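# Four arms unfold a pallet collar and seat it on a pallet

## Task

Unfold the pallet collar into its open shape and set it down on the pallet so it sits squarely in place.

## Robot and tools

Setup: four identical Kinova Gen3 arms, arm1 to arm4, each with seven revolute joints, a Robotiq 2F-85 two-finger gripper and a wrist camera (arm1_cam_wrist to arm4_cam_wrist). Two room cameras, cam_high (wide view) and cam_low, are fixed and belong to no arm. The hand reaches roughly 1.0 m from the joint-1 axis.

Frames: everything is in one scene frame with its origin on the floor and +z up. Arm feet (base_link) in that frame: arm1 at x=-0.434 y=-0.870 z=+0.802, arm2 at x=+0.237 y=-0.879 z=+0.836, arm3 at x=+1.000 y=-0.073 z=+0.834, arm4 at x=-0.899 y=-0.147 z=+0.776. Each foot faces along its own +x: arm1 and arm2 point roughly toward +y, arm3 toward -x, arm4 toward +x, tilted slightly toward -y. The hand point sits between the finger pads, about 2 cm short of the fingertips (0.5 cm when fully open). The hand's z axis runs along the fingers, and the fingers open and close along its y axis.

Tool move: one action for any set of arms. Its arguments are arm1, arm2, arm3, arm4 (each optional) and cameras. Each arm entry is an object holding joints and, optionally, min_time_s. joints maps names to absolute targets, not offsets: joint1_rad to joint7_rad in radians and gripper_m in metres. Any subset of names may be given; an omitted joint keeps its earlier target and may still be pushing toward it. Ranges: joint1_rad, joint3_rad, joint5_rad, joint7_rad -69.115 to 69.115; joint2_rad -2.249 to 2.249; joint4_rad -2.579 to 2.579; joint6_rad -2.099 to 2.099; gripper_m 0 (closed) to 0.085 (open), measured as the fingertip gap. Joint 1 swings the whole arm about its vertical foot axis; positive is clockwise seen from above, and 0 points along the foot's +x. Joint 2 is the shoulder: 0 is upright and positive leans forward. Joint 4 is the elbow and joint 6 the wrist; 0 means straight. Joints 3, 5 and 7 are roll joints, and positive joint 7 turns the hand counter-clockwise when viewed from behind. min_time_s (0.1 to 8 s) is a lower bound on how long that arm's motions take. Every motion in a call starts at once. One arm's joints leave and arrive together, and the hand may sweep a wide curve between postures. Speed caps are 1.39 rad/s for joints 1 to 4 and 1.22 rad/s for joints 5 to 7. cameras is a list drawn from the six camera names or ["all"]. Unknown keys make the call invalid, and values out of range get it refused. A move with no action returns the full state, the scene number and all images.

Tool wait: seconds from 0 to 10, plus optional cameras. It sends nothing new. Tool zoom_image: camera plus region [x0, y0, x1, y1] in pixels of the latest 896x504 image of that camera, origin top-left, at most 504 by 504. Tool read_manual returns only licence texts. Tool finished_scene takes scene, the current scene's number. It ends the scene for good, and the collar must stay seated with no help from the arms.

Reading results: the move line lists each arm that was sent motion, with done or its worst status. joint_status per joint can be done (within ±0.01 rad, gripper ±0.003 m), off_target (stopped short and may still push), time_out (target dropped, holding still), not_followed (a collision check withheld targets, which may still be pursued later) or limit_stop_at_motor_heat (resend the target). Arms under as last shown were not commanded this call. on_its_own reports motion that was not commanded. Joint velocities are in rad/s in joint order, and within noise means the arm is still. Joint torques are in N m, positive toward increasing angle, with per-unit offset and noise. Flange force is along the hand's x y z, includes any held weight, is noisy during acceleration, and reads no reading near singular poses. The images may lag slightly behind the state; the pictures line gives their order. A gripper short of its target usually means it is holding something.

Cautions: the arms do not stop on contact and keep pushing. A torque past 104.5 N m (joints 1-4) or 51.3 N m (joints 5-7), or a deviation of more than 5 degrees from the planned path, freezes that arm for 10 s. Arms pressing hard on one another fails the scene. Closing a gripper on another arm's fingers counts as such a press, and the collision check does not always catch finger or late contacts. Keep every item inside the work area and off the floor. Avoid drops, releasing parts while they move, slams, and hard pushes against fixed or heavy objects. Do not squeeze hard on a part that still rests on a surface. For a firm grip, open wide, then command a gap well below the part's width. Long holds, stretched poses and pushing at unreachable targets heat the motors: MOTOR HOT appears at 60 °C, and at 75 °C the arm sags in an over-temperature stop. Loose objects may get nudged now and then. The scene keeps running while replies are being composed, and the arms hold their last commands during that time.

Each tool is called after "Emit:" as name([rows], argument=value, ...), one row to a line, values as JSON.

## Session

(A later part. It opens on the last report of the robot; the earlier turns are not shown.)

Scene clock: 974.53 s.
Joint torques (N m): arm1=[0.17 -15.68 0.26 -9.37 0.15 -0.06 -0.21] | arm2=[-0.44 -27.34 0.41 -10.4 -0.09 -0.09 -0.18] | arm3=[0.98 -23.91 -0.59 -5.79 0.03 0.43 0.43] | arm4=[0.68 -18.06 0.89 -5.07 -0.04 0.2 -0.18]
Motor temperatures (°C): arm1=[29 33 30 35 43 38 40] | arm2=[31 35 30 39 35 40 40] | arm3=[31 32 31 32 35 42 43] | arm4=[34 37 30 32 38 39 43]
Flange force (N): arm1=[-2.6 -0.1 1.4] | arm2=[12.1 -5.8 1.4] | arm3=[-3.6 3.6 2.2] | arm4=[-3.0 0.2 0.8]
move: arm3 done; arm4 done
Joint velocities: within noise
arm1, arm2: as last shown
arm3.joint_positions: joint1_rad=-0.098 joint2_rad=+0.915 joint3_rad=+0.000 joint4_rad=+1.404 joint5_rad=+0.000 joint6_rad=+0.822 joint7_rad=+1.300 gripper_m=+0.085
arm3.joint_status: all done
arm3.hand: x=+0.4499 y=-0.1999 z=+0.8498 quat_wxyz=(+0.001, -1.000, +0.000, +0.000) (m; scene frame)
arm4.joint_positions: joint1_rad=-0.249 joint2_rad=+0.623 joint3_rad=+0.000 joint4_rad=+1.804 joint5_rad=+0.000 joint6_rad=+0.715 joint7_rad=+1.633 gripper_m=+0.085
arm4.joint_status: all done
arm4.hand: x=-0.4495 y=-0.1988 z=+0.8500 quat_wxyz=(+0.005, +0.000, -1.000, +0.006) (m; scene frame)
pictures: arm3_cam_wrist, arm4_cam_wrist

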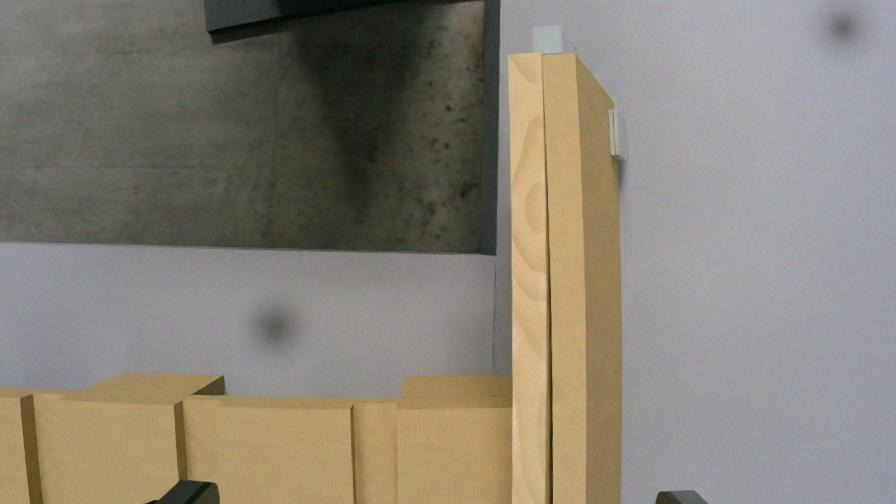

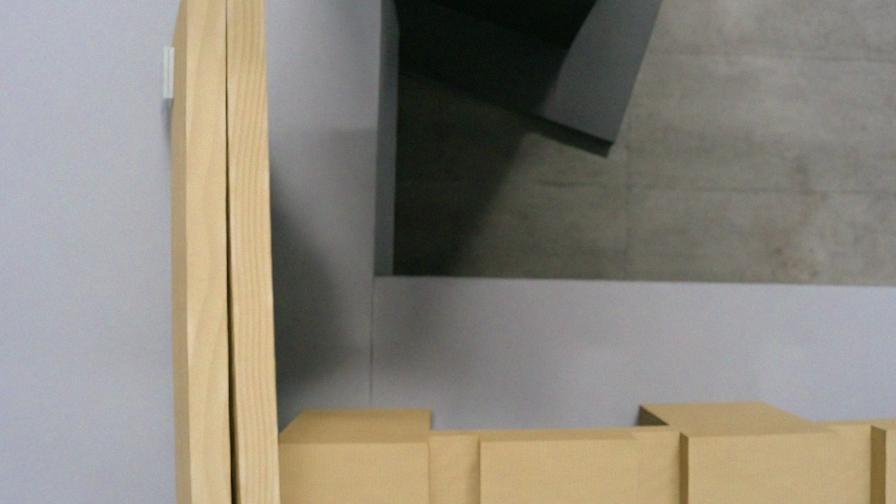

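Emit:
move(arm3={"joints": {"joint1_rad": 0.2683, "joint2_rad": 0.2828, "joint3_rad": 0, "joint4_rad": 2.0258, "joint5_rad": 0, "joint6_rad": 0.833, "joint7_rad": 1.6665}, "min_time_s": 3}, arm4={"joints": {"joint1_rad": -0.68, "joint2_rad": 0.1938, "joint3_rad": 0, "joint4_rad": 1.9202, "joint5_rad": 0, "joint6_rad": 1.0276, "joint7_rad": 1.2017}, "min_time_s": 3})

Emit:
move(arm1={"joints": {"joint1_rad": -0.0891, "joint2_rad": 1.0208, "joint3_rad": 0, "joint4_rad": 1.4559, "joint5_rad": 0, "joint6_rad": 0.6649, "joint7_rad": -0.0197}, "min_time_s": 3}, arm2={"joints": {"joint1_rad": 0.2363, "joint2_rad": 1.2238, "joint3_rad": 0, "joint4_rad": 1.0639, "joint5_rad": 0, "joint6_rad": 0.8539, "joint7_rad": 0.1401}, "min_time_s": 3}, cameras=["arm1_cam_wrist", "arm2_cam_wrist", "cam_low"])

Scene clock: 1168.63 s.
Joint torques (N m): arm1=[0.12 -15.68 0.24 -9.38 0.16 -0.02 -0.21] | arm2=[-0.5 -27.39 0.46 -10.38 -0.09 -0.11 -0.19] | arm3=[1.02 -13.18 -0.82 -5.86 0.05 0.45 0.45] | arm4=[0.4 -12.26 0.72 -6.76 -0.1 0.13 -0.17]
Motor temperatures (°C): arm1=[29 33 30 35 43 38 40] | arm2=[31 35 30 39 35 40 40] | arm3=[31 33 31 32 35 42 43] | arm4=[34 37 30 32 38 39 43]
Flange force (N): arm1=[-2.5 -0.2 1.6] | arm2=[11.8 -5.7 1.5] | arm3=[-3.8 2.6 1.3] | arm4=[-3.1 1.6 -0.4]
move: arm3 done; arm4 done
Joint velocities: within noise
arm1, arm2: as last shown
arm3.joint_positions: joint1_rad=+0.268 joint2_rad=+0.283 joint3_rad=+0.000 joint4_rad=+2.026 joint5_rad=+0.000 joint6_rad=+0.833 joint7_rad=+1.666 gripper_m=+0.085
arm3.joint_status: all done
arm3.hand: x=+0.6538 y=-0.0151 z=+1.0004 quat_wxyz=(+0.001, -1.000, +0.000, +0.000) (m; scene frame)
arm4.joint_positions: joint1_rad=-0.680 joint2_rad=+0.194 joint3_rad=+0.000 joint4_rad=+1.920 joint5_rad=+0.000 joint6_rad=+1.028 joint7_rad=+1.202 gripper_m=+0.085
arm4.joint_status: all done
arm4.hand: x=-0.5614 y=-0.0410 z=+0.9951 quat_wxyz=(+0.005, -0.001, -1.000, +0.006) (m; scene frame)
pictures: none

Scene clock: 1171.97 s.
Joint torques (N m): arm1=[0.09 -24.76 0.37 -5.99 0.07 -0.08 -0.25] | arm2=[-0.49 -26.2 0.41 -8.79 -0.11 -0.12 -0.17] | arm3=[1.01 -13.19 -0.82 -5.86 0.05 0.45 0.46] | arm4=[0.54 -12.3 0.72 -6.8 -0.06 0.17 -0.17]
Motor temperatures (°C): arm1=[29 34 30 35 43 38 40] | arm2=[31 35 30 39 35 40 40] | arm3=[31 33 31 32 35 42 43] | arm4=[34 37 30 32 38 39 43]
Flange force (N): arm1=[0.1 1.4 3.5] | arm2=[0.9 -9.6 -0.3] | arm3=[-3.8 2.6 1.4] | arm4=[-3.0 1.8 -0.2]
move: arm1 done; arm2 done
Joint velocities: within noise
arm1.joint_positions: joint1_rad=-0.089 joint2_rad=+1.021 joint3_rad=+0.000 joint4_rad=+1.456 joint5_rad=+0.000 joint6_rad=+0.665 joint7_rad=-0.020 gripper_m=+0.085
arm1.joint_status: all done
arm1.hand: x=-0.4212 y=-0.3164 z=+0.7512 quat_wxyz=(+0.005, +0.000, -1.000, -0.003) (m; scene frame)
arm2.joint_positions: joint1_rad=+0.236 joint2_rad=+1.224 joint3_rad=+0.000 joint4_rad=+1.064 joint5_rad=+0.000 joint6_rad=+0.854 joint7_rad=+0.140 gripper_m=+0.085
arm2.joint_status: all done
arm2.hand: x=+0.3485 y=-0.2559 z=+0.7472 quat_wxyz=(+0.004, +0.000, -1.000, -0.001) (m; scene frame)
arm3, arm4: as last shown
pictures: arm1_cam_wrist, arm2_cam_wrist, cam_low

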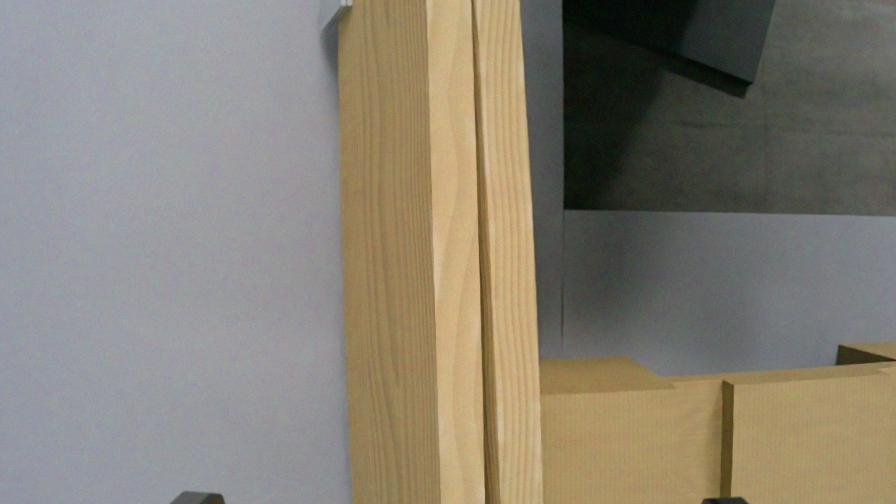

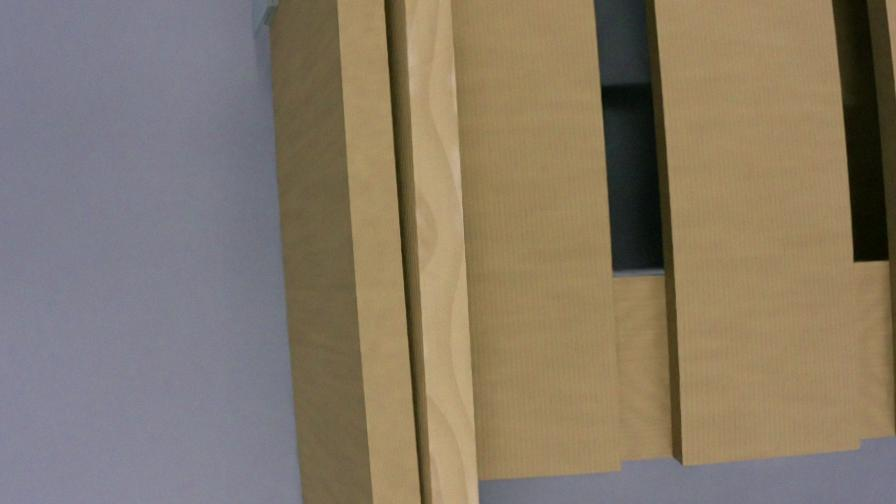

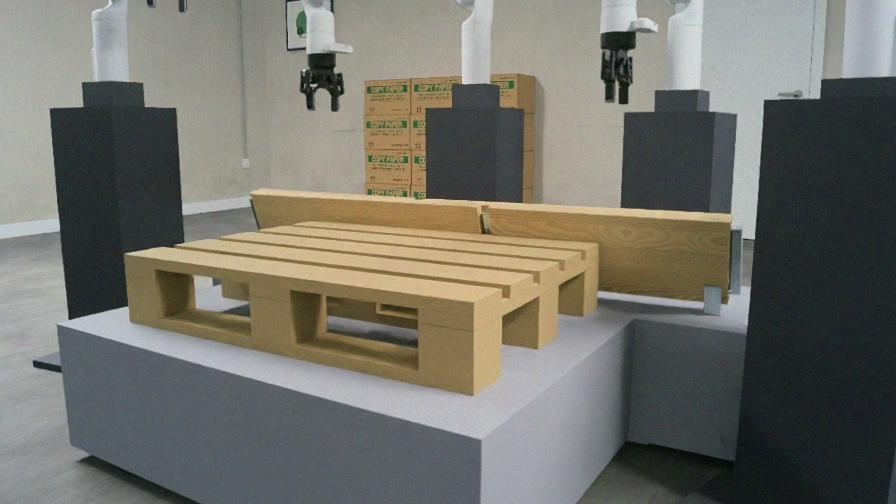

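Emit:
move(arm1={"joints": {"joint1_rad": -0.0886, "joint2_rad": 1.2803, "joint4_rad": 1.3067, "joint6_rad": 0.5546, "joint7_rad": -0.0192}, "min_time_s": 2}, arm2={"joints": {"joint1_rad": 0.2411, "joint2_rad": 1.4337, "joint4_rad": 0.9963, "joint6_rad": 0.7116, "joint7_rad": 0.1449}, "min_time_s": 2}, cameras=["arm1_cam_wrist", "arm2_cam_wrist", "cam_low"])

Scene clock: 1212.70 s.
Joint torques (N m): arm1=[0.05 -26.18 0.43 -5.08 0.08 -0.09 -0.21] | arm2=[-0.53 -26.34 0.45 -7.92 -0.13 -0.1 -0.18] | arm3=[1.02 -13.2 -0.84 -5.88 0.04 0.46 0.47] | arm4=[0.53 -12.32 0.64 -6.8 -0.03 0.18 -0.11]
Motor temperatures (°C): arm1=[29 34 30 35 43 38 40] | arm2=[31 35 30 39 35 40 40] | arm3=[31 33 31 32 35 42 43] | arm4=[34 37 30 32 38 39 43]
Flange force (N): arm1=[0.1 1.6 3.9] | arm2=[0.9 -10.2 -2.2] | arm3=[-3.8 2.7 1.4] | arm4=[-3.0 1.9 -0.1]
move: arm1 done; arm2 done
Joint velocities: within noise
arm1.joint_positions: joint1_rad=-0.089 joint2_rad=+1.280 joint3_rad=+0.000 joint4_rad=+1.307 joint5_rad=+0.000 joint6_rad=+0.555 joint7_rad=-0.019 gripper_m=+0.085
arm1.joint_status: all done
arm1.hand: x=-0.4224 y=-0.2997 z=+0.6321 quat_wxyz=(+0.005, +0.000, -1.000, -0.003) (m; scene frame)
arm2.joint_positions: joint1_rad=+0.241 joint2_rad=+1.434 joint3_rad=+0.000 joint4_rad=+0.996 joint5_rad=+0.000 joint6_rad=+0.712 joint7_rad=+0.145 gripper_m=+0.085
arm2.joint_status: all done
arm2.hand: x=+0.3491 y=-0.2666 z=+0.6300 quat_wxyz=(+0.004, +0.000, -1.000, -0.001) (m; scene frame)
arm3, arm4: as last shown
pictures: arm1_cam_wrist, arm2_cam_wrist, cam_low

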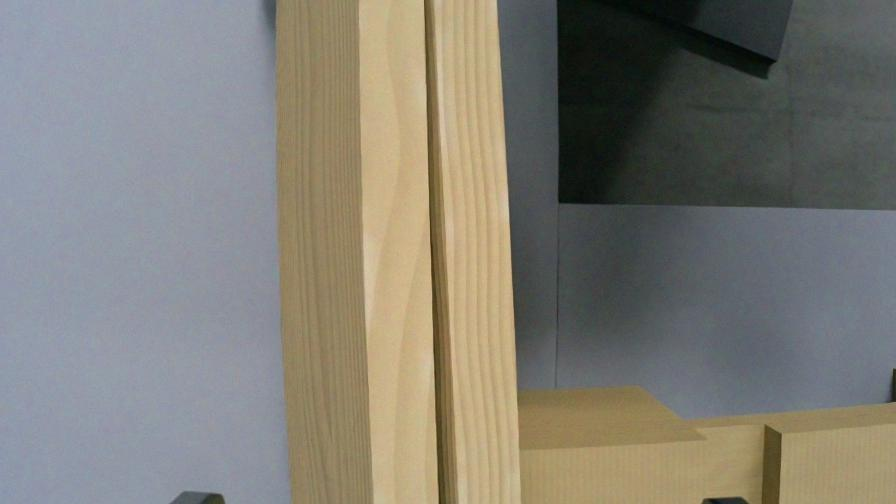

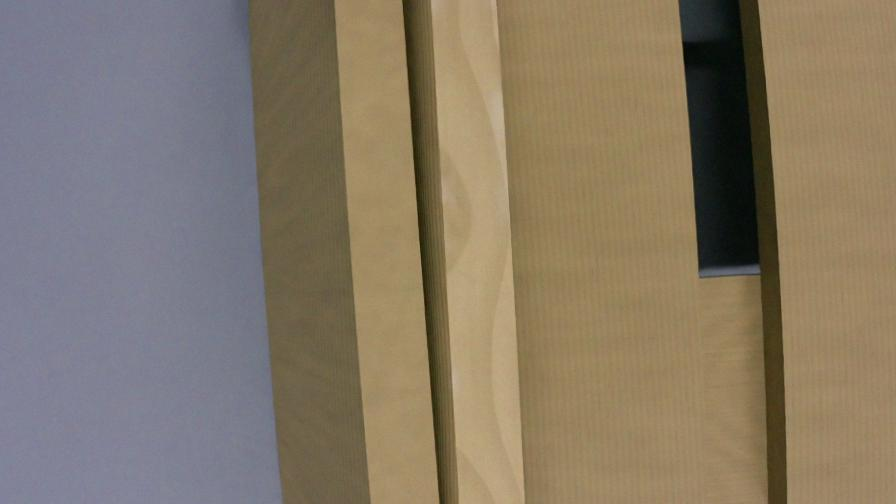

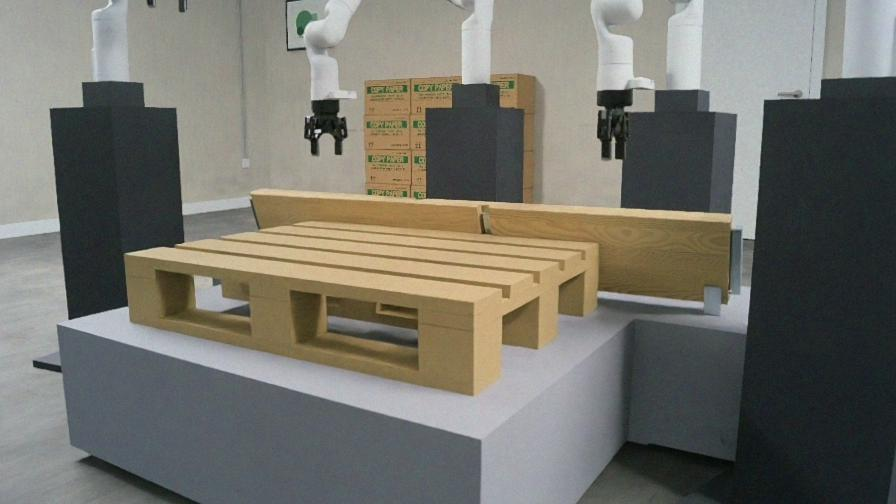

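Emit:
move(arm1={"joints": {"joint1_rad": -0.0887, "joint2_rad": 1.4514, "joint4_rad": 1.2033, "joint6_rad": 0.4869, "joint7_rad": -0.0193}, "min_time_s": 1.5}, arm2={"joints": {"joint1_rad": 0.2425, "joint2_rad": 1.612, "joint4_rad": 0.8443, "joint6_rad": 0.6853, "joint7_rad": 0.1463}, "min_time_s": 1.5}, cameras=["arm1_cam_wrist", "arm2_cam_wrist", "cam_low"])

Scene clock: 1268.67 s.
Joint torques (N m): arm1=[0.02 -26.33 0.42 -4.6 0.12 -0.09 -0.21] | arm2=[-0.5 -26.3 0.42 -7.71 -0.1 -0.11 -0.17] | arm3=[1.06 -13.19 -0.81 -5.87 0.05 0.46 0.45] | arm4=[0.39 -12.3 0.65 -6.83 -0.08 0.16 -0.15]
Motor temperatures (°C): arm1=[29 35 30 35 43 38 40] | arm2=[31 35 30 39 35 40 40] | arm3=[31 33 31 32 35 42 42] | arm4=[34 37 30 32 38 39 43]
Flange force (N): arm1=[0.1 1.1 3.9] | arm2=[1.2 -11.2 -4.0] | arm3=[-3.8 2.7 1.4] | arm4=[-3.0 1.5 -0.2]
move: arm1 done; arm2 done
Joint velocities: within noise
arm1.joint_positions: joint1_rad=-0.089 joint2_rad=+1.451 joint3_rad=+0.000 joint4_rad=+1.203 joint5_rad=+0.000 joint6_rad=+0.487 joint7_rad=-0.019 gripper_m=+0.085
arm1.joint_status: all done
arm1.hand: x=-0.4231 y=-0.3030 z=+0.5510 quat_wxyz=(+0.005, +0.000, -1.000, -0.003) (m; scene frame)
arm2.joint_positions: joint1_rad=+0.243 joint2_rad=+1.612 joint3_rad=+0.000 joint4_rad=+0.844 joint5_rad=+0.000 joint6_rad=+0.685 joint7_rad=+0.146 gripper_m=+0.085
arm2.joint_status: all done
arm2.hand: x=+0.3489 y=-0.2692 z=+0.5499 quat_wxyz=(+0.004, +0.000, -1.000, -0.001) (m; scene frame)
arm3, arm4: as last shown
pictures: arm1_cam_wrist, arm2_cam_wrist, cam_low

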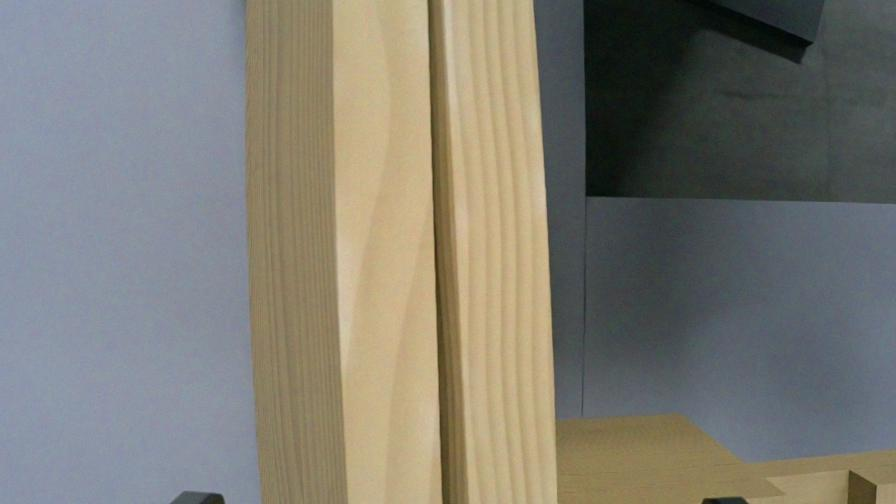

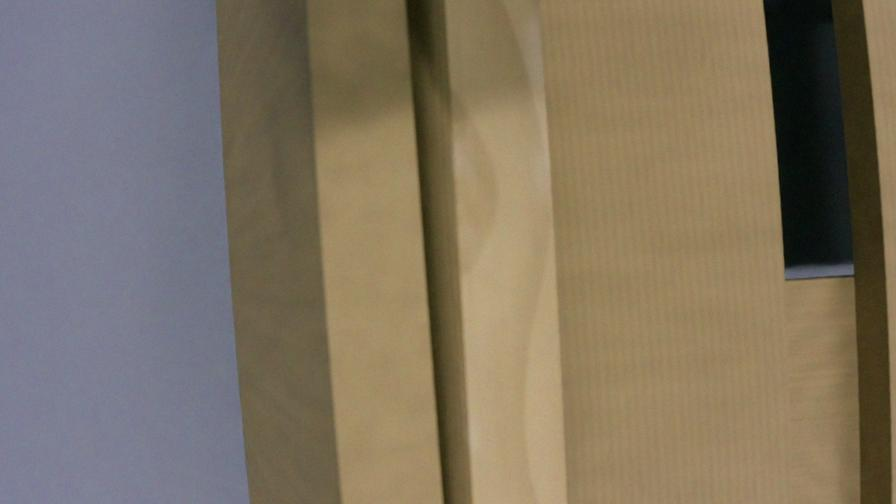

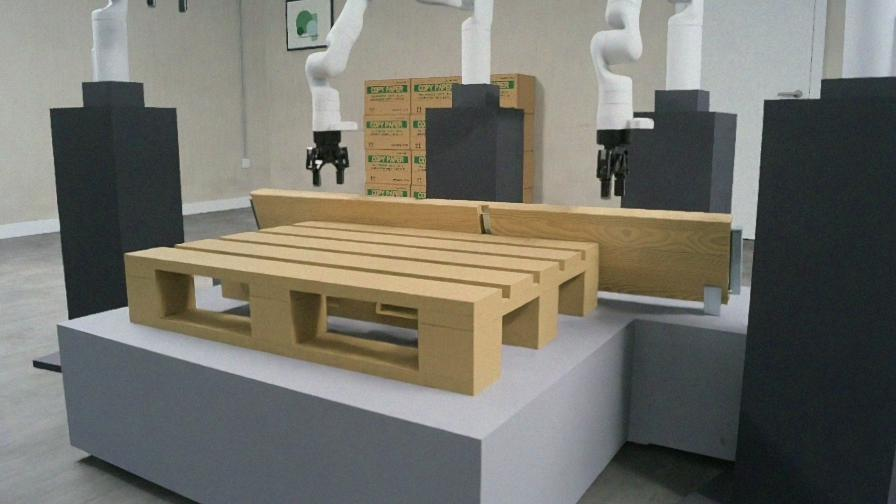

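Emit:
move(arm1={"joints": {"joint1_rad": -0.0888, "joint2_rad": 1.6373, "joint4_rad": 1.0373, "joint6_rad": 0.467, "joint7_rad": -0.0194}, "min_time_s": 2}, arm2={"joints": {"joint1_rad": 0.2439, "joint2_rad": 1.8259, "joint4_rad": 0.5864, "joint6_rad": 0.7293, "joint7_rad": 0.1477}, "min_time_s": 2}, cameras=["arm1_cam_wrist", "arm2_cam_wrist", "cam_low"])

Emit:
zoom_image(camera="cam_low", region=[240, 120, 740, 320])

Scene clock: 1282.03 s.
Joint torques (N m): arm1=[0.15 -26.28 0.43 -4.45 0.11 -0.09 -0.22] | arm2=[-0.52 -25.94 0.45 -8 -0.11 -0.12 -0.19] | arm3=[1.02 -13.2 -0.76 -5.86 0.07 0.45 0.45] | arm4=[0.43 -12.31 0.62 -6.8 -0.04 0.17 -0.14]
Motor temperatures (°C): arm1=[29 35 30 35 43 38 40] | arm2=[31 35 30 39 35 40 40] | arm3=[31 33 31 32 35 42 42] | arm4=[34 37 30 32 38 39 43]
Flange force (N): arm1=[0.3 1.1 4.0] | arm2=[1.9 -15.0 -7.7] | arm3=[-3.8 2.7 1.4] | arm4=[-3.1 1.6 -0.2]
move: arm1 done; arm2 done
Joint velocities: within noise
arm1.joint_positions: joint1_rad=-0.089 joint2_rad=+1.637 joint3_rad=+0.000 joint4_rad=+1.037 joint5_rad=+0.000 joint6_rad=+0.467 joint7_rad=-0.019 gripper_m=+0.085
arm1.joint_status: all done
arm1.hand: x=-0.4239 y=-0.3061 z=+0.4701 quat_wxyz=(+0.005, +0.000, -1.000, -0.003) (m; scene frame)
arm2.joint_positions: joint1_rad=+0.244 joint2_rad=+1.826 joint3_rad=+0.000 joint4_rad=+0.586 joint5_rad=+0.000 joint6_rad=+0.729 joint7_rad=+0.148 gripper_m=+0.085
arm2.joint_status: all done
arm2.hand: x=+0.3487 y=-0.2719 z=+0.4700 quat_wxyz=(+0.004, +0.000, -1.000, -0.001) (m; scene frame)
arm3, arm4: as last shown
pictures: arm1_cam_wrist, arm2_cam_wrist, cam_low

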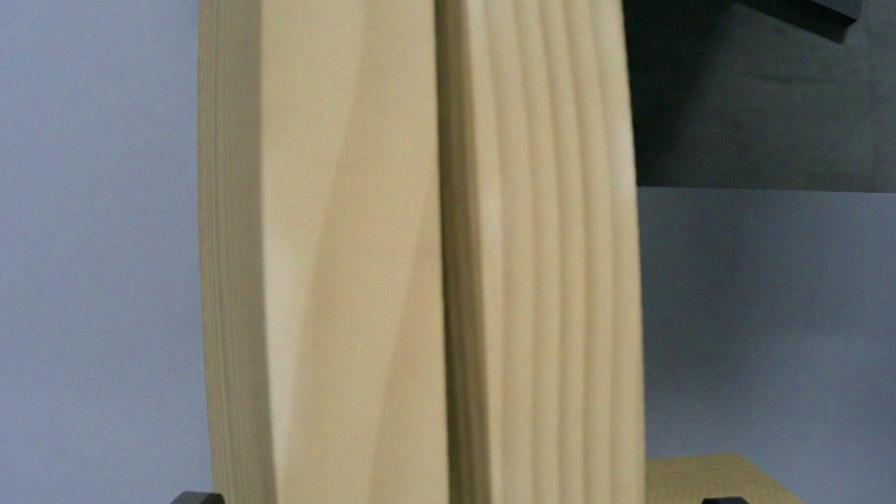

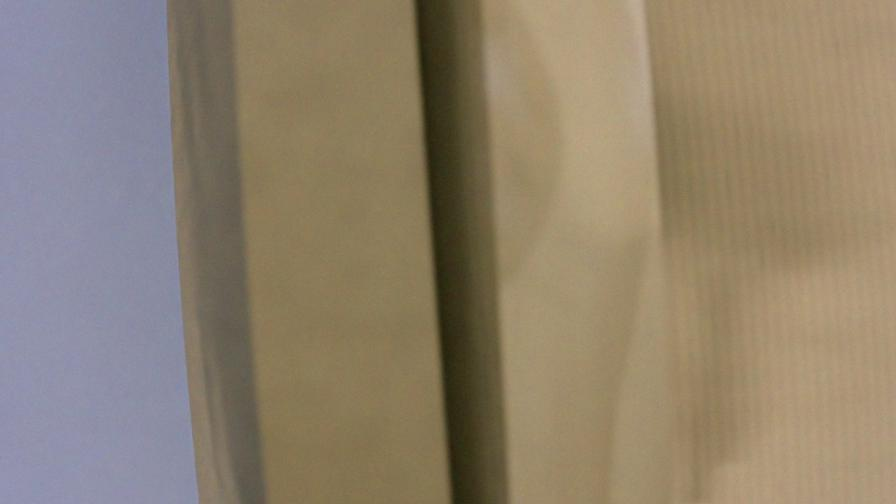

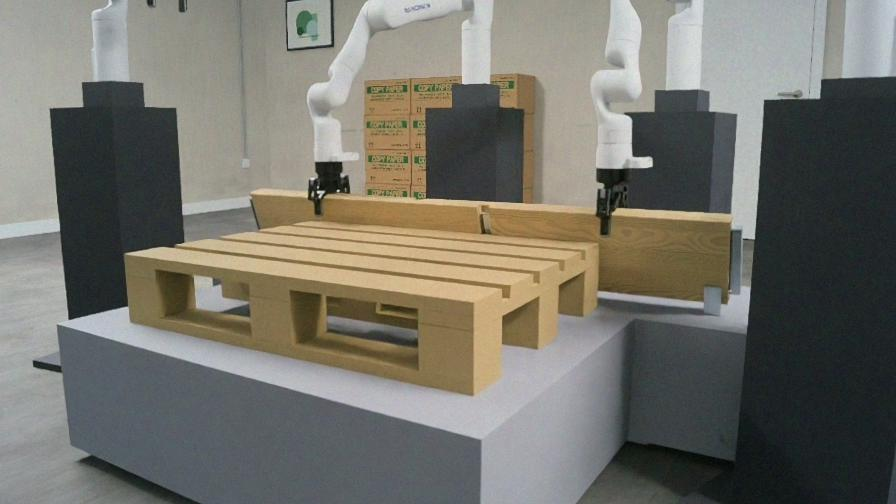

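Scaled by 1.008 from the camera's 896x504 image, which has a finer 1280x720 frame.

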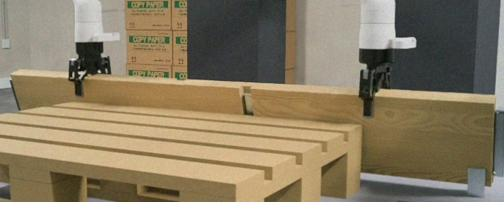

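Emit:
move(arm1={"joints": {"joint1_rad": -0.0905, "joint2_rad": 1.5929, "joint4_rad": 1.2396, "joint6_rad": 0.3091, "joint7_rad": -0.0211}, "min_time_s": 3}, arm2={"joints": {"joint1_rad": 0.2551, "joint2_rad": 1.736, "joint4_rad": 0.8757, "joint6_rad": 0.5299, "joint7_rad": 0.1589}, "min_time_s": 3}, cameras=["arm1_cam_wrist", "arm2_cam_wrist", "cam_low"])

Scene clock: 1322.10 s.
Joint torques (N m): arm1=[0.03 -24.99 0.41 -3.1 0.08 -0.13 -0.25] | arm2=[-1.75 -20.23 -0.8 -5.65 -0.35 -0.38 -0.14] | arm3=[1.02 -13.17 -0.8 -5.85 0.05 0.47 0.44] | arm4=[0.41 -12.22 0.7 -6.73 -0.05 0.14 -0.15]
Motor temperatures (°C): arm1=[29 35 30 35 43 38 40] | arm2=[31 35 30 39 35 40 40] | arm3=[31 33 31 32 35 42 42] | arm4=[34 37 30 32 38 39 43]
Flange force (N): arm1=[0.1 0.6 4.0] | arm2=[-0.8 -11.6 -14.5] | arm3=[-3.8 2.6 1.4] | arm4=[-3.1 1.6 -0.5]
move: arm1 done; arm2 done
Joint velocities: within noise
arm1.joint_positions: joint1_rad=-0.090 joint2_rad=+1.593 joint3_rad=+0.000 joint4_rad=+1.240 joint5_rad=+0.000 joint6_rad=+0.309 joint7_rad=-0.021 gripper_m=+0.085
arm1.joint_status: all done
arm1.hand: x=-0.4239 y=-0.3511 z=+0.4697 quat_wxyz=(+0.005, +0.000, -1.000, -0.003) (m; scene frame)
arm2.joint_positions: joint1_rad=+0.255 joint2_rad=+1.736 joint3_rad=+0.000 joint4_rad=+0.876 joint5_rad=+0.000 joint6_rad=+0.530 joint7_rad=+0.159 gripper_m=+0.085
arm2.joint_status: all done
arm2.hand: x=+0.3487 y=-0.3154 z=+0.4700 quat_wxyz=(+0.004, +0.000, -1.000, -0.001) (m; scene frame)
arm3, arm4: as last shown
pictures: arm1_cam_wrist, arm2_cam_wrist, cam_low

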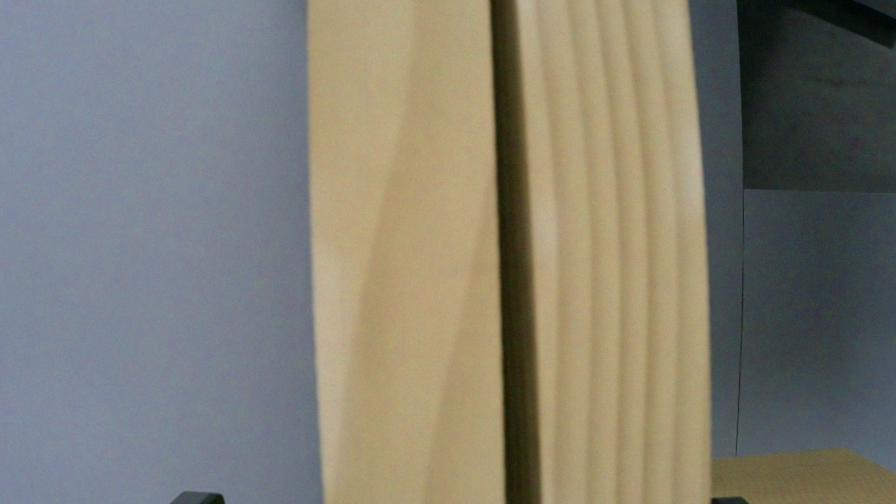

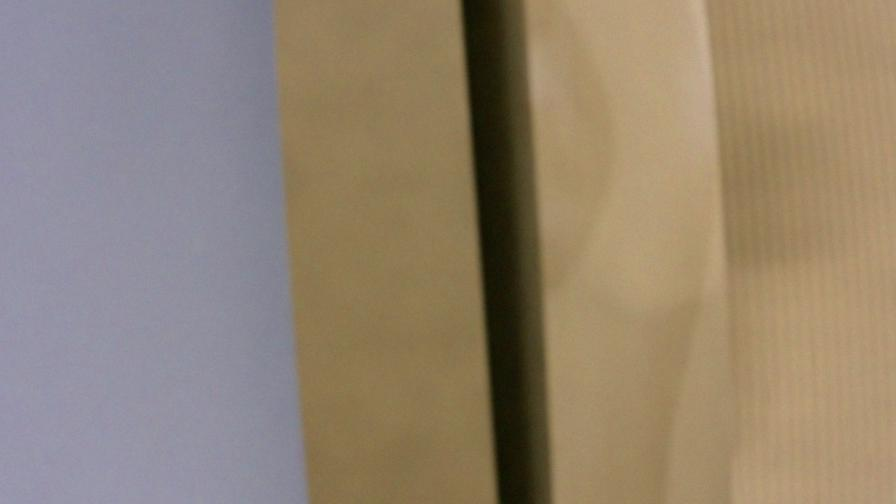

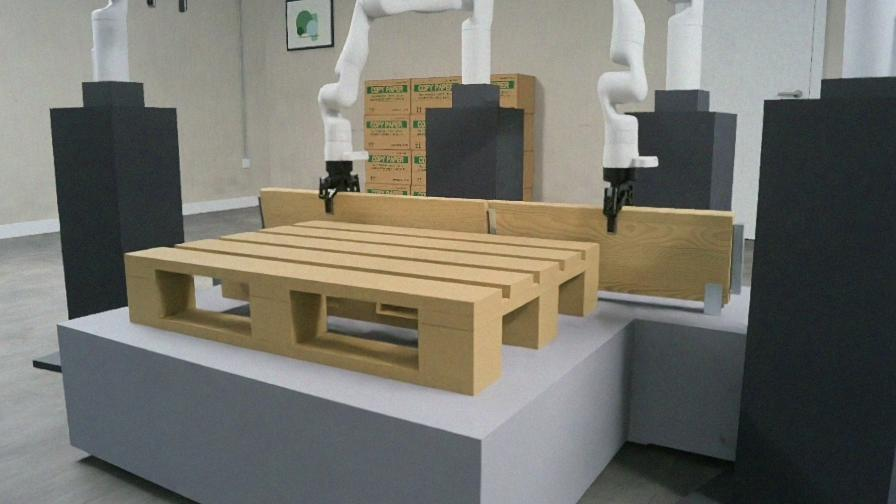

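Emit:
move(arm1={"joints": {"joint1_rad": -0.0925, "joint2_rad": 1.5669, "joint4_rad": 1.4135, "joint6_rad": 0.1612, "joint7_rad": -0.0231}, "min_time_s": 3.5}, arm2={"joints": {"joint1_rad": 0.2681, "joint2_rad": 1.6832, "joint4_rad": 1.09, "joint6_rad": 0.3684, "joint7_rad": 0.1719}, "min_time_s": 3.5}, cameras=["arm1_cam_wrist", "arm2_cam_wrist", "arm3_cam_wrist", "arm4_cam_wrist", "cam_low"])

Scene clock: 1332.90 s.
Joint torques (N m): arm1=[0.09 -23.6 0.47 -1.79 0.17 -0.09 -0.21] | arm2=[-0.26 -21.58 0.53 -3.72 -0.12 0.52 -0.22] | arm3=[1.03 -13.23 -0.79 -5.85 0.06 0.47 0.45] | arm4=[0.49 -12.27 0.73 -6.79 -0.1 0.12 -0.17]
Motor temperatures (°C): arm1=[29 36 30 35 43 38 40] | arm2=[31 35 30 39 35 40 40] | arm3=[31 33 31 32 35 42 42] | arm4=[34 37 30 32 38 39 43]
Flange force (N): arm1=[0.4 -0.1 3.8] | arm2=[0.6 -5.7 -5.7] | arm3=[-3.9 2.7 1.5] | arm4=[-3.0 1.7 -0.4]
move: arm1 done; arm2 done
Joint velocities: within noise
arm1.joint_positions: joint1_rad=-0.093 joint2_rad=+1.567 joint3_rad=+0.000 joint4_rad=+1.413 joint5_rad=+0.000 joint6_rad=+0.161 joint7_rad=-0.023 gripper_m=+0.085
arm1.joint_status: all done
arm1.hand: x=-0.4238 y=-0.3961 z=+0.4696 quat_wxyz=(+0.005, +0.000, -1.000, -0.003) (m; scene frame)
arm2.joint_positions: joint1_rad=+0.268 joint2_rad=+1.683 joint3_rad=+0.000 joint4_rad=+1.090 joint5_rad=+0.000 joint6_rad=+0.368 joint7_rad=+0.172 gripper_m=+0.085
arm2.joint_status: all done
arm2.hand: x=+0.3488 y=-0.3589 z=+0.4699 quat_wxyz=(+0.004, +0.000, -1.000, -0.001) (m; scene frame)
arm3, arm4: as last shown
pictures: arm1_cam_wrist, arm2_cam_wrist, arm3_cam_wrist, arm4_cam_wrist, cam_low

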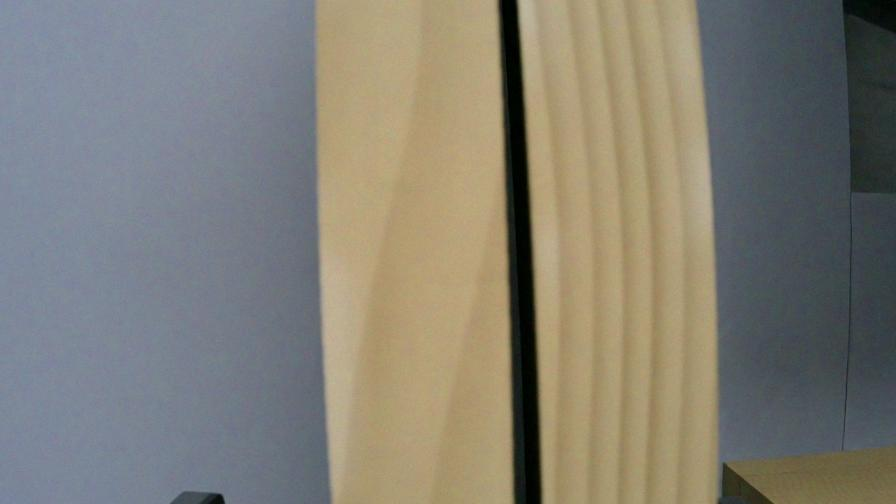

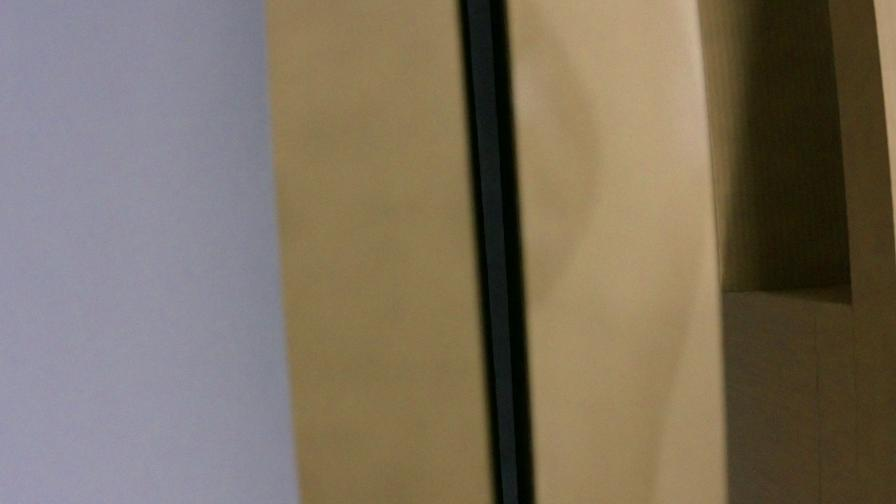

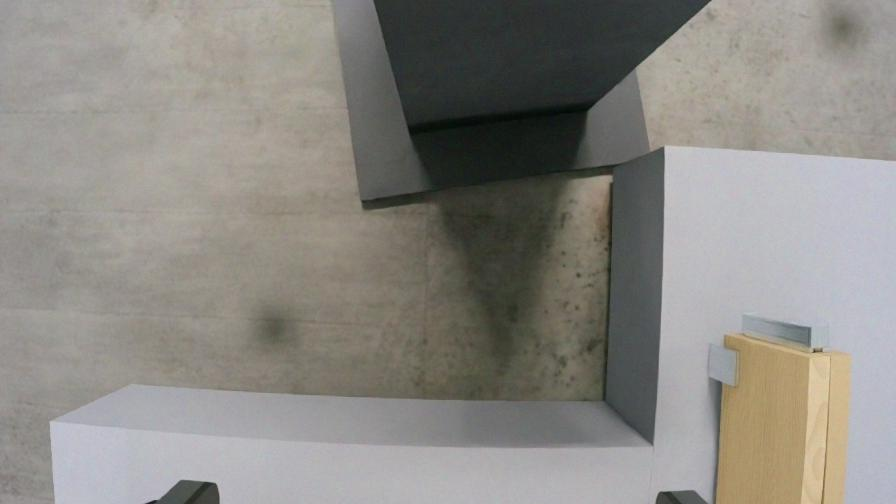

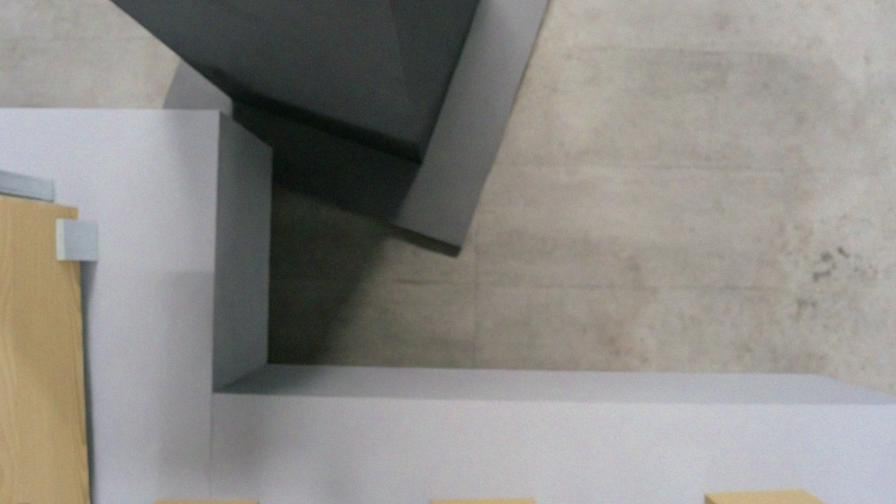

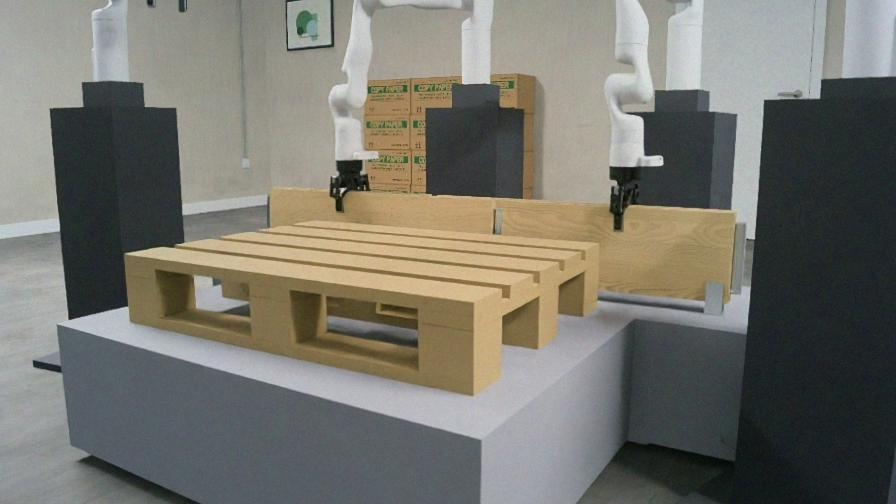

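Emit:
move(arm2={"joints": {"joint2_rad": 1.5008, "joint4_rad": 1.2779, "joint6_rad": 0.3629}, "min_time_s": 1.5})

Emit:
move(arm2={"joints": {"joint2_rad": 1.3309, "joint4_rad": 1.4101, "joint6_rad": 0.4006}, "min_time_s": 1.5}, cameras=["arm2_cam_wrist", "cam_high", "cam_low"])

Scene clock: 1418.43 s.
Joint torques (N m): arm1=[0.24 -21.76 0.47 -0.48 0.11 0.46 -0.26] | arm2=[-0.49 -23.82 0.45 -5.2 -0.09 -0.11 -0.17] | arm3=[1.01 -13.16 -0.79 -5.88 0.04 0.46 0.45] | arm4=[0.51 -12.26 0.67 -6.81 -0.1 0.16 -0.19]
Motor temperatures (°C): arm1=[29 37 30 35 43 38 40] | arm2=[31 36 30 39 35 40 40] | arm3=[31 33 31 32 35 42 42] | arm4=[34 37 30 32 38 39 43]
Flange force (N): arm1=[0.6 2.1 2.5] | arm2=[0.6 -7.6 -2.9] | arm3=[-3.7 2.7 1.4] | arm4=[-2.9 1.6 -0.2]
move: arm2 done
Joint velocities: within noise
arm1.joint_positions: joint1_rad=-0.093 joint2_rad=+1.567 joint3_rad=+0.000 joint4_rad=+1.414 joint5_rad=+0.000 joint6_rad=+0.161 joint7_rad=-0.023 gripper_m=+0.085
arm1.joint_status: not commanded
arm1.hand: x=-0.4238 y=-0.3962 z=+0.4696 quat_wxyz=(+0.005, +0.000, -1.000, -0.003) (m; scene frame)
arm2.joint_positions: joint1_rad=+0.268 joint2_rad=+1.501 joint3_rad=+0.000 joint4_rad=+1.278 joint5_rad=+0.000 joint6_rad=+0.363 joint7_rad=+0.172 gripper_m=+0.085
arm2.joint_status: all done
arm2.hand: x=+0.3494 y=-0.3591 z=+0.5459 quat_wxyz=(+0.004, +0.000, -1.000, -0.001) (m; scene frame)
arm3, arm4: as last shown
pictures: none

Scene clock: 1420.23 s.
Joint torques (N m): arm1=[0.25 -21.68 0.49 -0.47 0.12 0.45 -0.22] | arm2=[-0.51 -23.64 0.39 -5.45 -0.1 -0.12 -0.18] | arm3=[1.03 -13.22 -0.8 -5.85 0.05 0.44 0.47] | arm4=[0.47 -12.26 0.69 -6.75 -0.07 0.19 -0.15]
Motor temperatures (°C): arm1=[29 37 30 35 43 38 40] | arm2=[31 36 30 39 35 40 40] | arm3=[31 33 31 32 34 42 42] | arm4=[34 37 30 32 38 39 43]
Flange force (N): arm1=[0.7 2.2 2.4] | arm2=[0.5 -7.0 -1.5] | arm3=[-3.9 2.7 1.4] | arm4=[-3.1 1.7 -0.3]
move: arm2 done
Joint velocities: within noise
arm1: as last shown
arm2.joint_positions: joint1_rad=+0.268 joint2_rad=+1.331 joint3_rad=+0.000 joint4_rad=+1.410 joint5_rad=+0.000 joint6_rad=+0.401 joint7_rad=+0.172 gripper_m=+0.085
arm2.joint_status: all done
arm2.hand: x=+0.3500 y=-0.3593 z=+0.6208 quat_wxyz=(+0.004, +0.000, -1.000, -0.001) (m; scene frame)
arm3.joint_positions: joint1_rad=+0.268 joint2_rad=+0.283 joint3_rad=+0.000 joint4_rad=+2.026 joint5_rad=+0.000 joint6_rad=+0.833 joint7_rad=+1.666 gripper_m=+0.085
arm3.joint_status: not commanded
arm3.hand: x=+0.6538 y=-0.0151 z=+1.0004 quat_wxyz=(+0.001, -1.000, +0.000, +0.000) (m; scene frame)
arm4.joint_positions: joint1_rad=-0.680 joint2_rad=+0.194 joint3_rad=+0.000 joint4_rad=+1.920 joint5_rad=+0.000 joint6_rad=+1.028 joint7_rad=+1.202 gripper_m=+0.085
arm4.joint_status: not commanded
arm4.hand: x=-0.5614 y=-0.0410 z=+0.9951 quat_wxyz=(+0.005, -0.001, -1.000, +0.006) (m; scene frame)
pictures: arm2_cam_wrist, cam_high, cam_low

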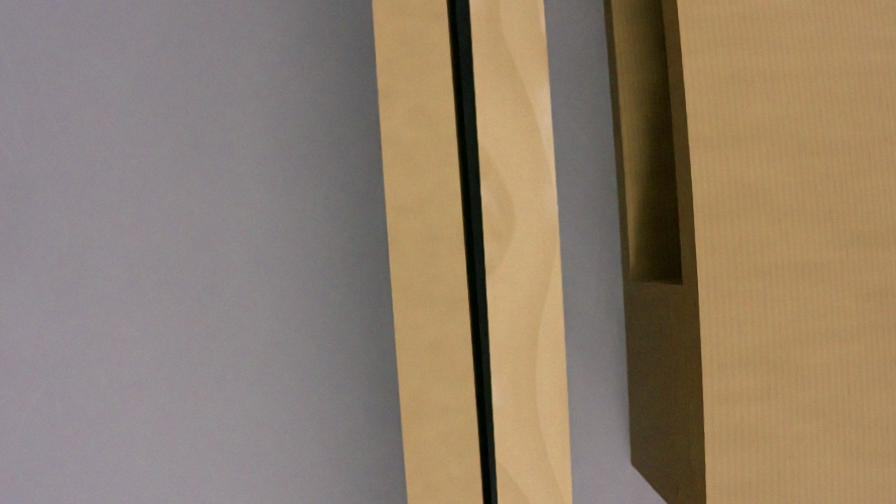

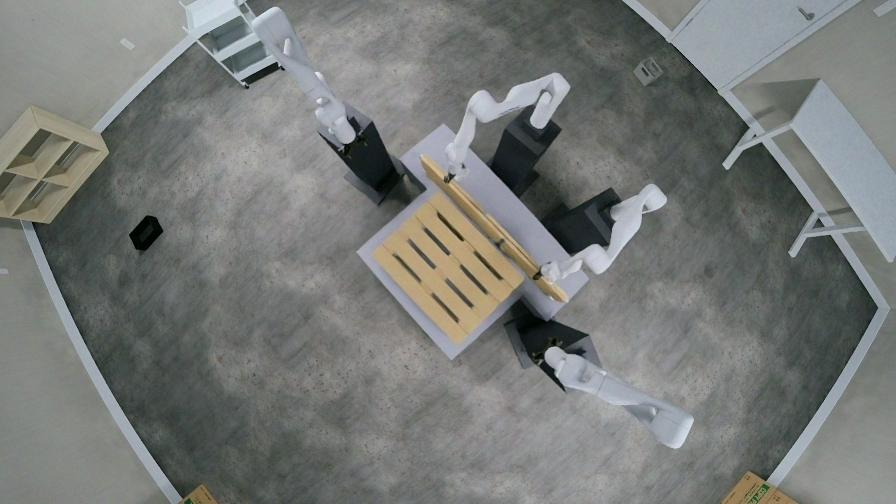

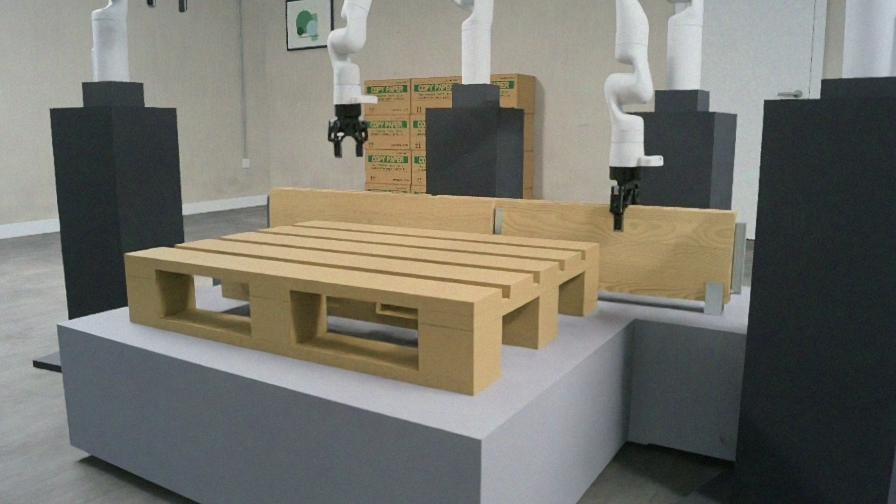

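Emit:
move(arm2={"joints": {"joint1_rad": -0.4258, "joint2_rad": 1.39, "joint4_rad": 1.1845, "joint6_rad": 0.5671, "joint7_rad": -0.465}, "min_time_s": 3}, cameras=["arm2_cam_wrist"])

Scene clock: 1456.20 s.
Joint torques (N m): arm1=[0.19 -21.77 0.48 -0.44 0.07 0.41 -0.28] | arm2=[-0.5 -25.23 0.42 -6.92 -0.09 -0.18 -0.18] | arm3=[1.01 -13.21 -0.81 -5.86 0.03 0.44 0.45] | arm4=[0.47 -12.32 0.66 -6.86 -0.09 0.17 -0.19]
Motor temperatures (°C): arm1=[29 37 30 35 43 38 40] | arm2=[31 37 30 39 35 40 40] | arm3=[31 33 31 32 34 42 42] | arm4=[34 37 30 32 38 39 43]
Flange force (N): arm1=[0.4 2.5 2.7] | arm2=[-4.4 -7.3 -2.0] | arm3=[-3.9 2.6 1.4] | arm4=[-3.0 1.5 0.0]
move: arm2 done
Joint velocities: within noise
arm1, arm3, arm4: as last shown
arm2.joint_positions: joint1_rad=-0.426 joint2_rad=+1.390 joint3_rad=+0.000 joint4_rad=+1.184 joint5_rad=+0.000 joint6_rad=+0.567 joint7_rad=-0.465 gripper_m=+0.085
arm2.joint_status: all done
arm2.hand: x=-0.0344 y=-0.3612 z=+0.6239 quat_wxyz=(+0.004, +0.029, -1.000, -0.001) (m; scene frame)
pictures: arm2_cam_wrist

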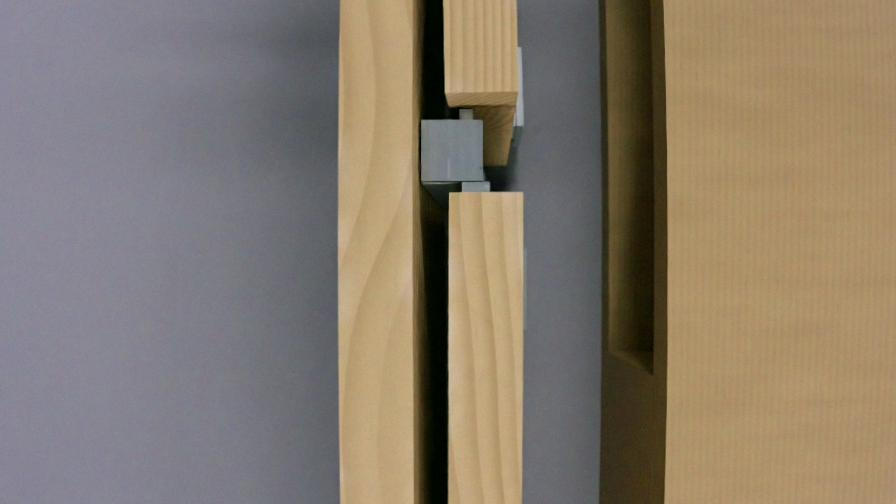

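Emit:
zoom_image(camera="arm2_cam_wrist", region=[320, 300, 560, 504])

Emit:
zoom_image(camera="arm2_cam_wrist", region=[320, 90, 560, 294])

Scaled by 2.100 from the camera's 896x504 image, which has a finer 1280x720 frame.

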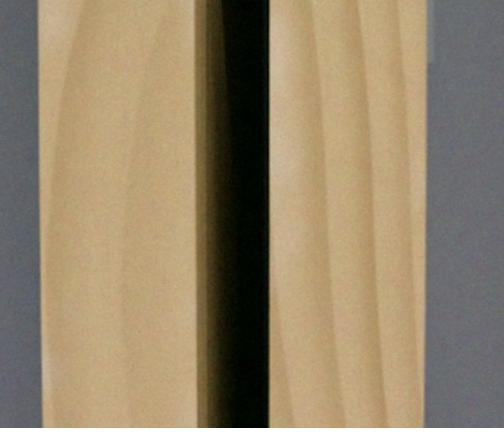

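Scaled by 2.100 from the camera's 896x504 image, which has a finer 1280x720 frame.

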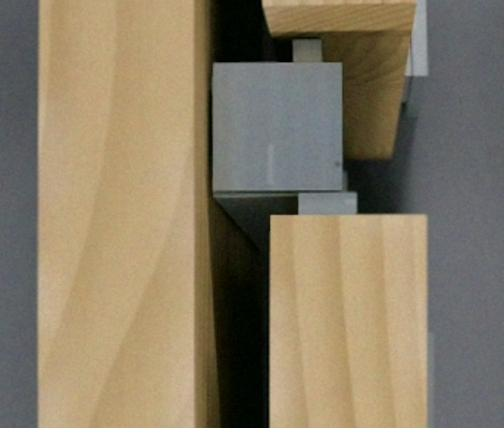

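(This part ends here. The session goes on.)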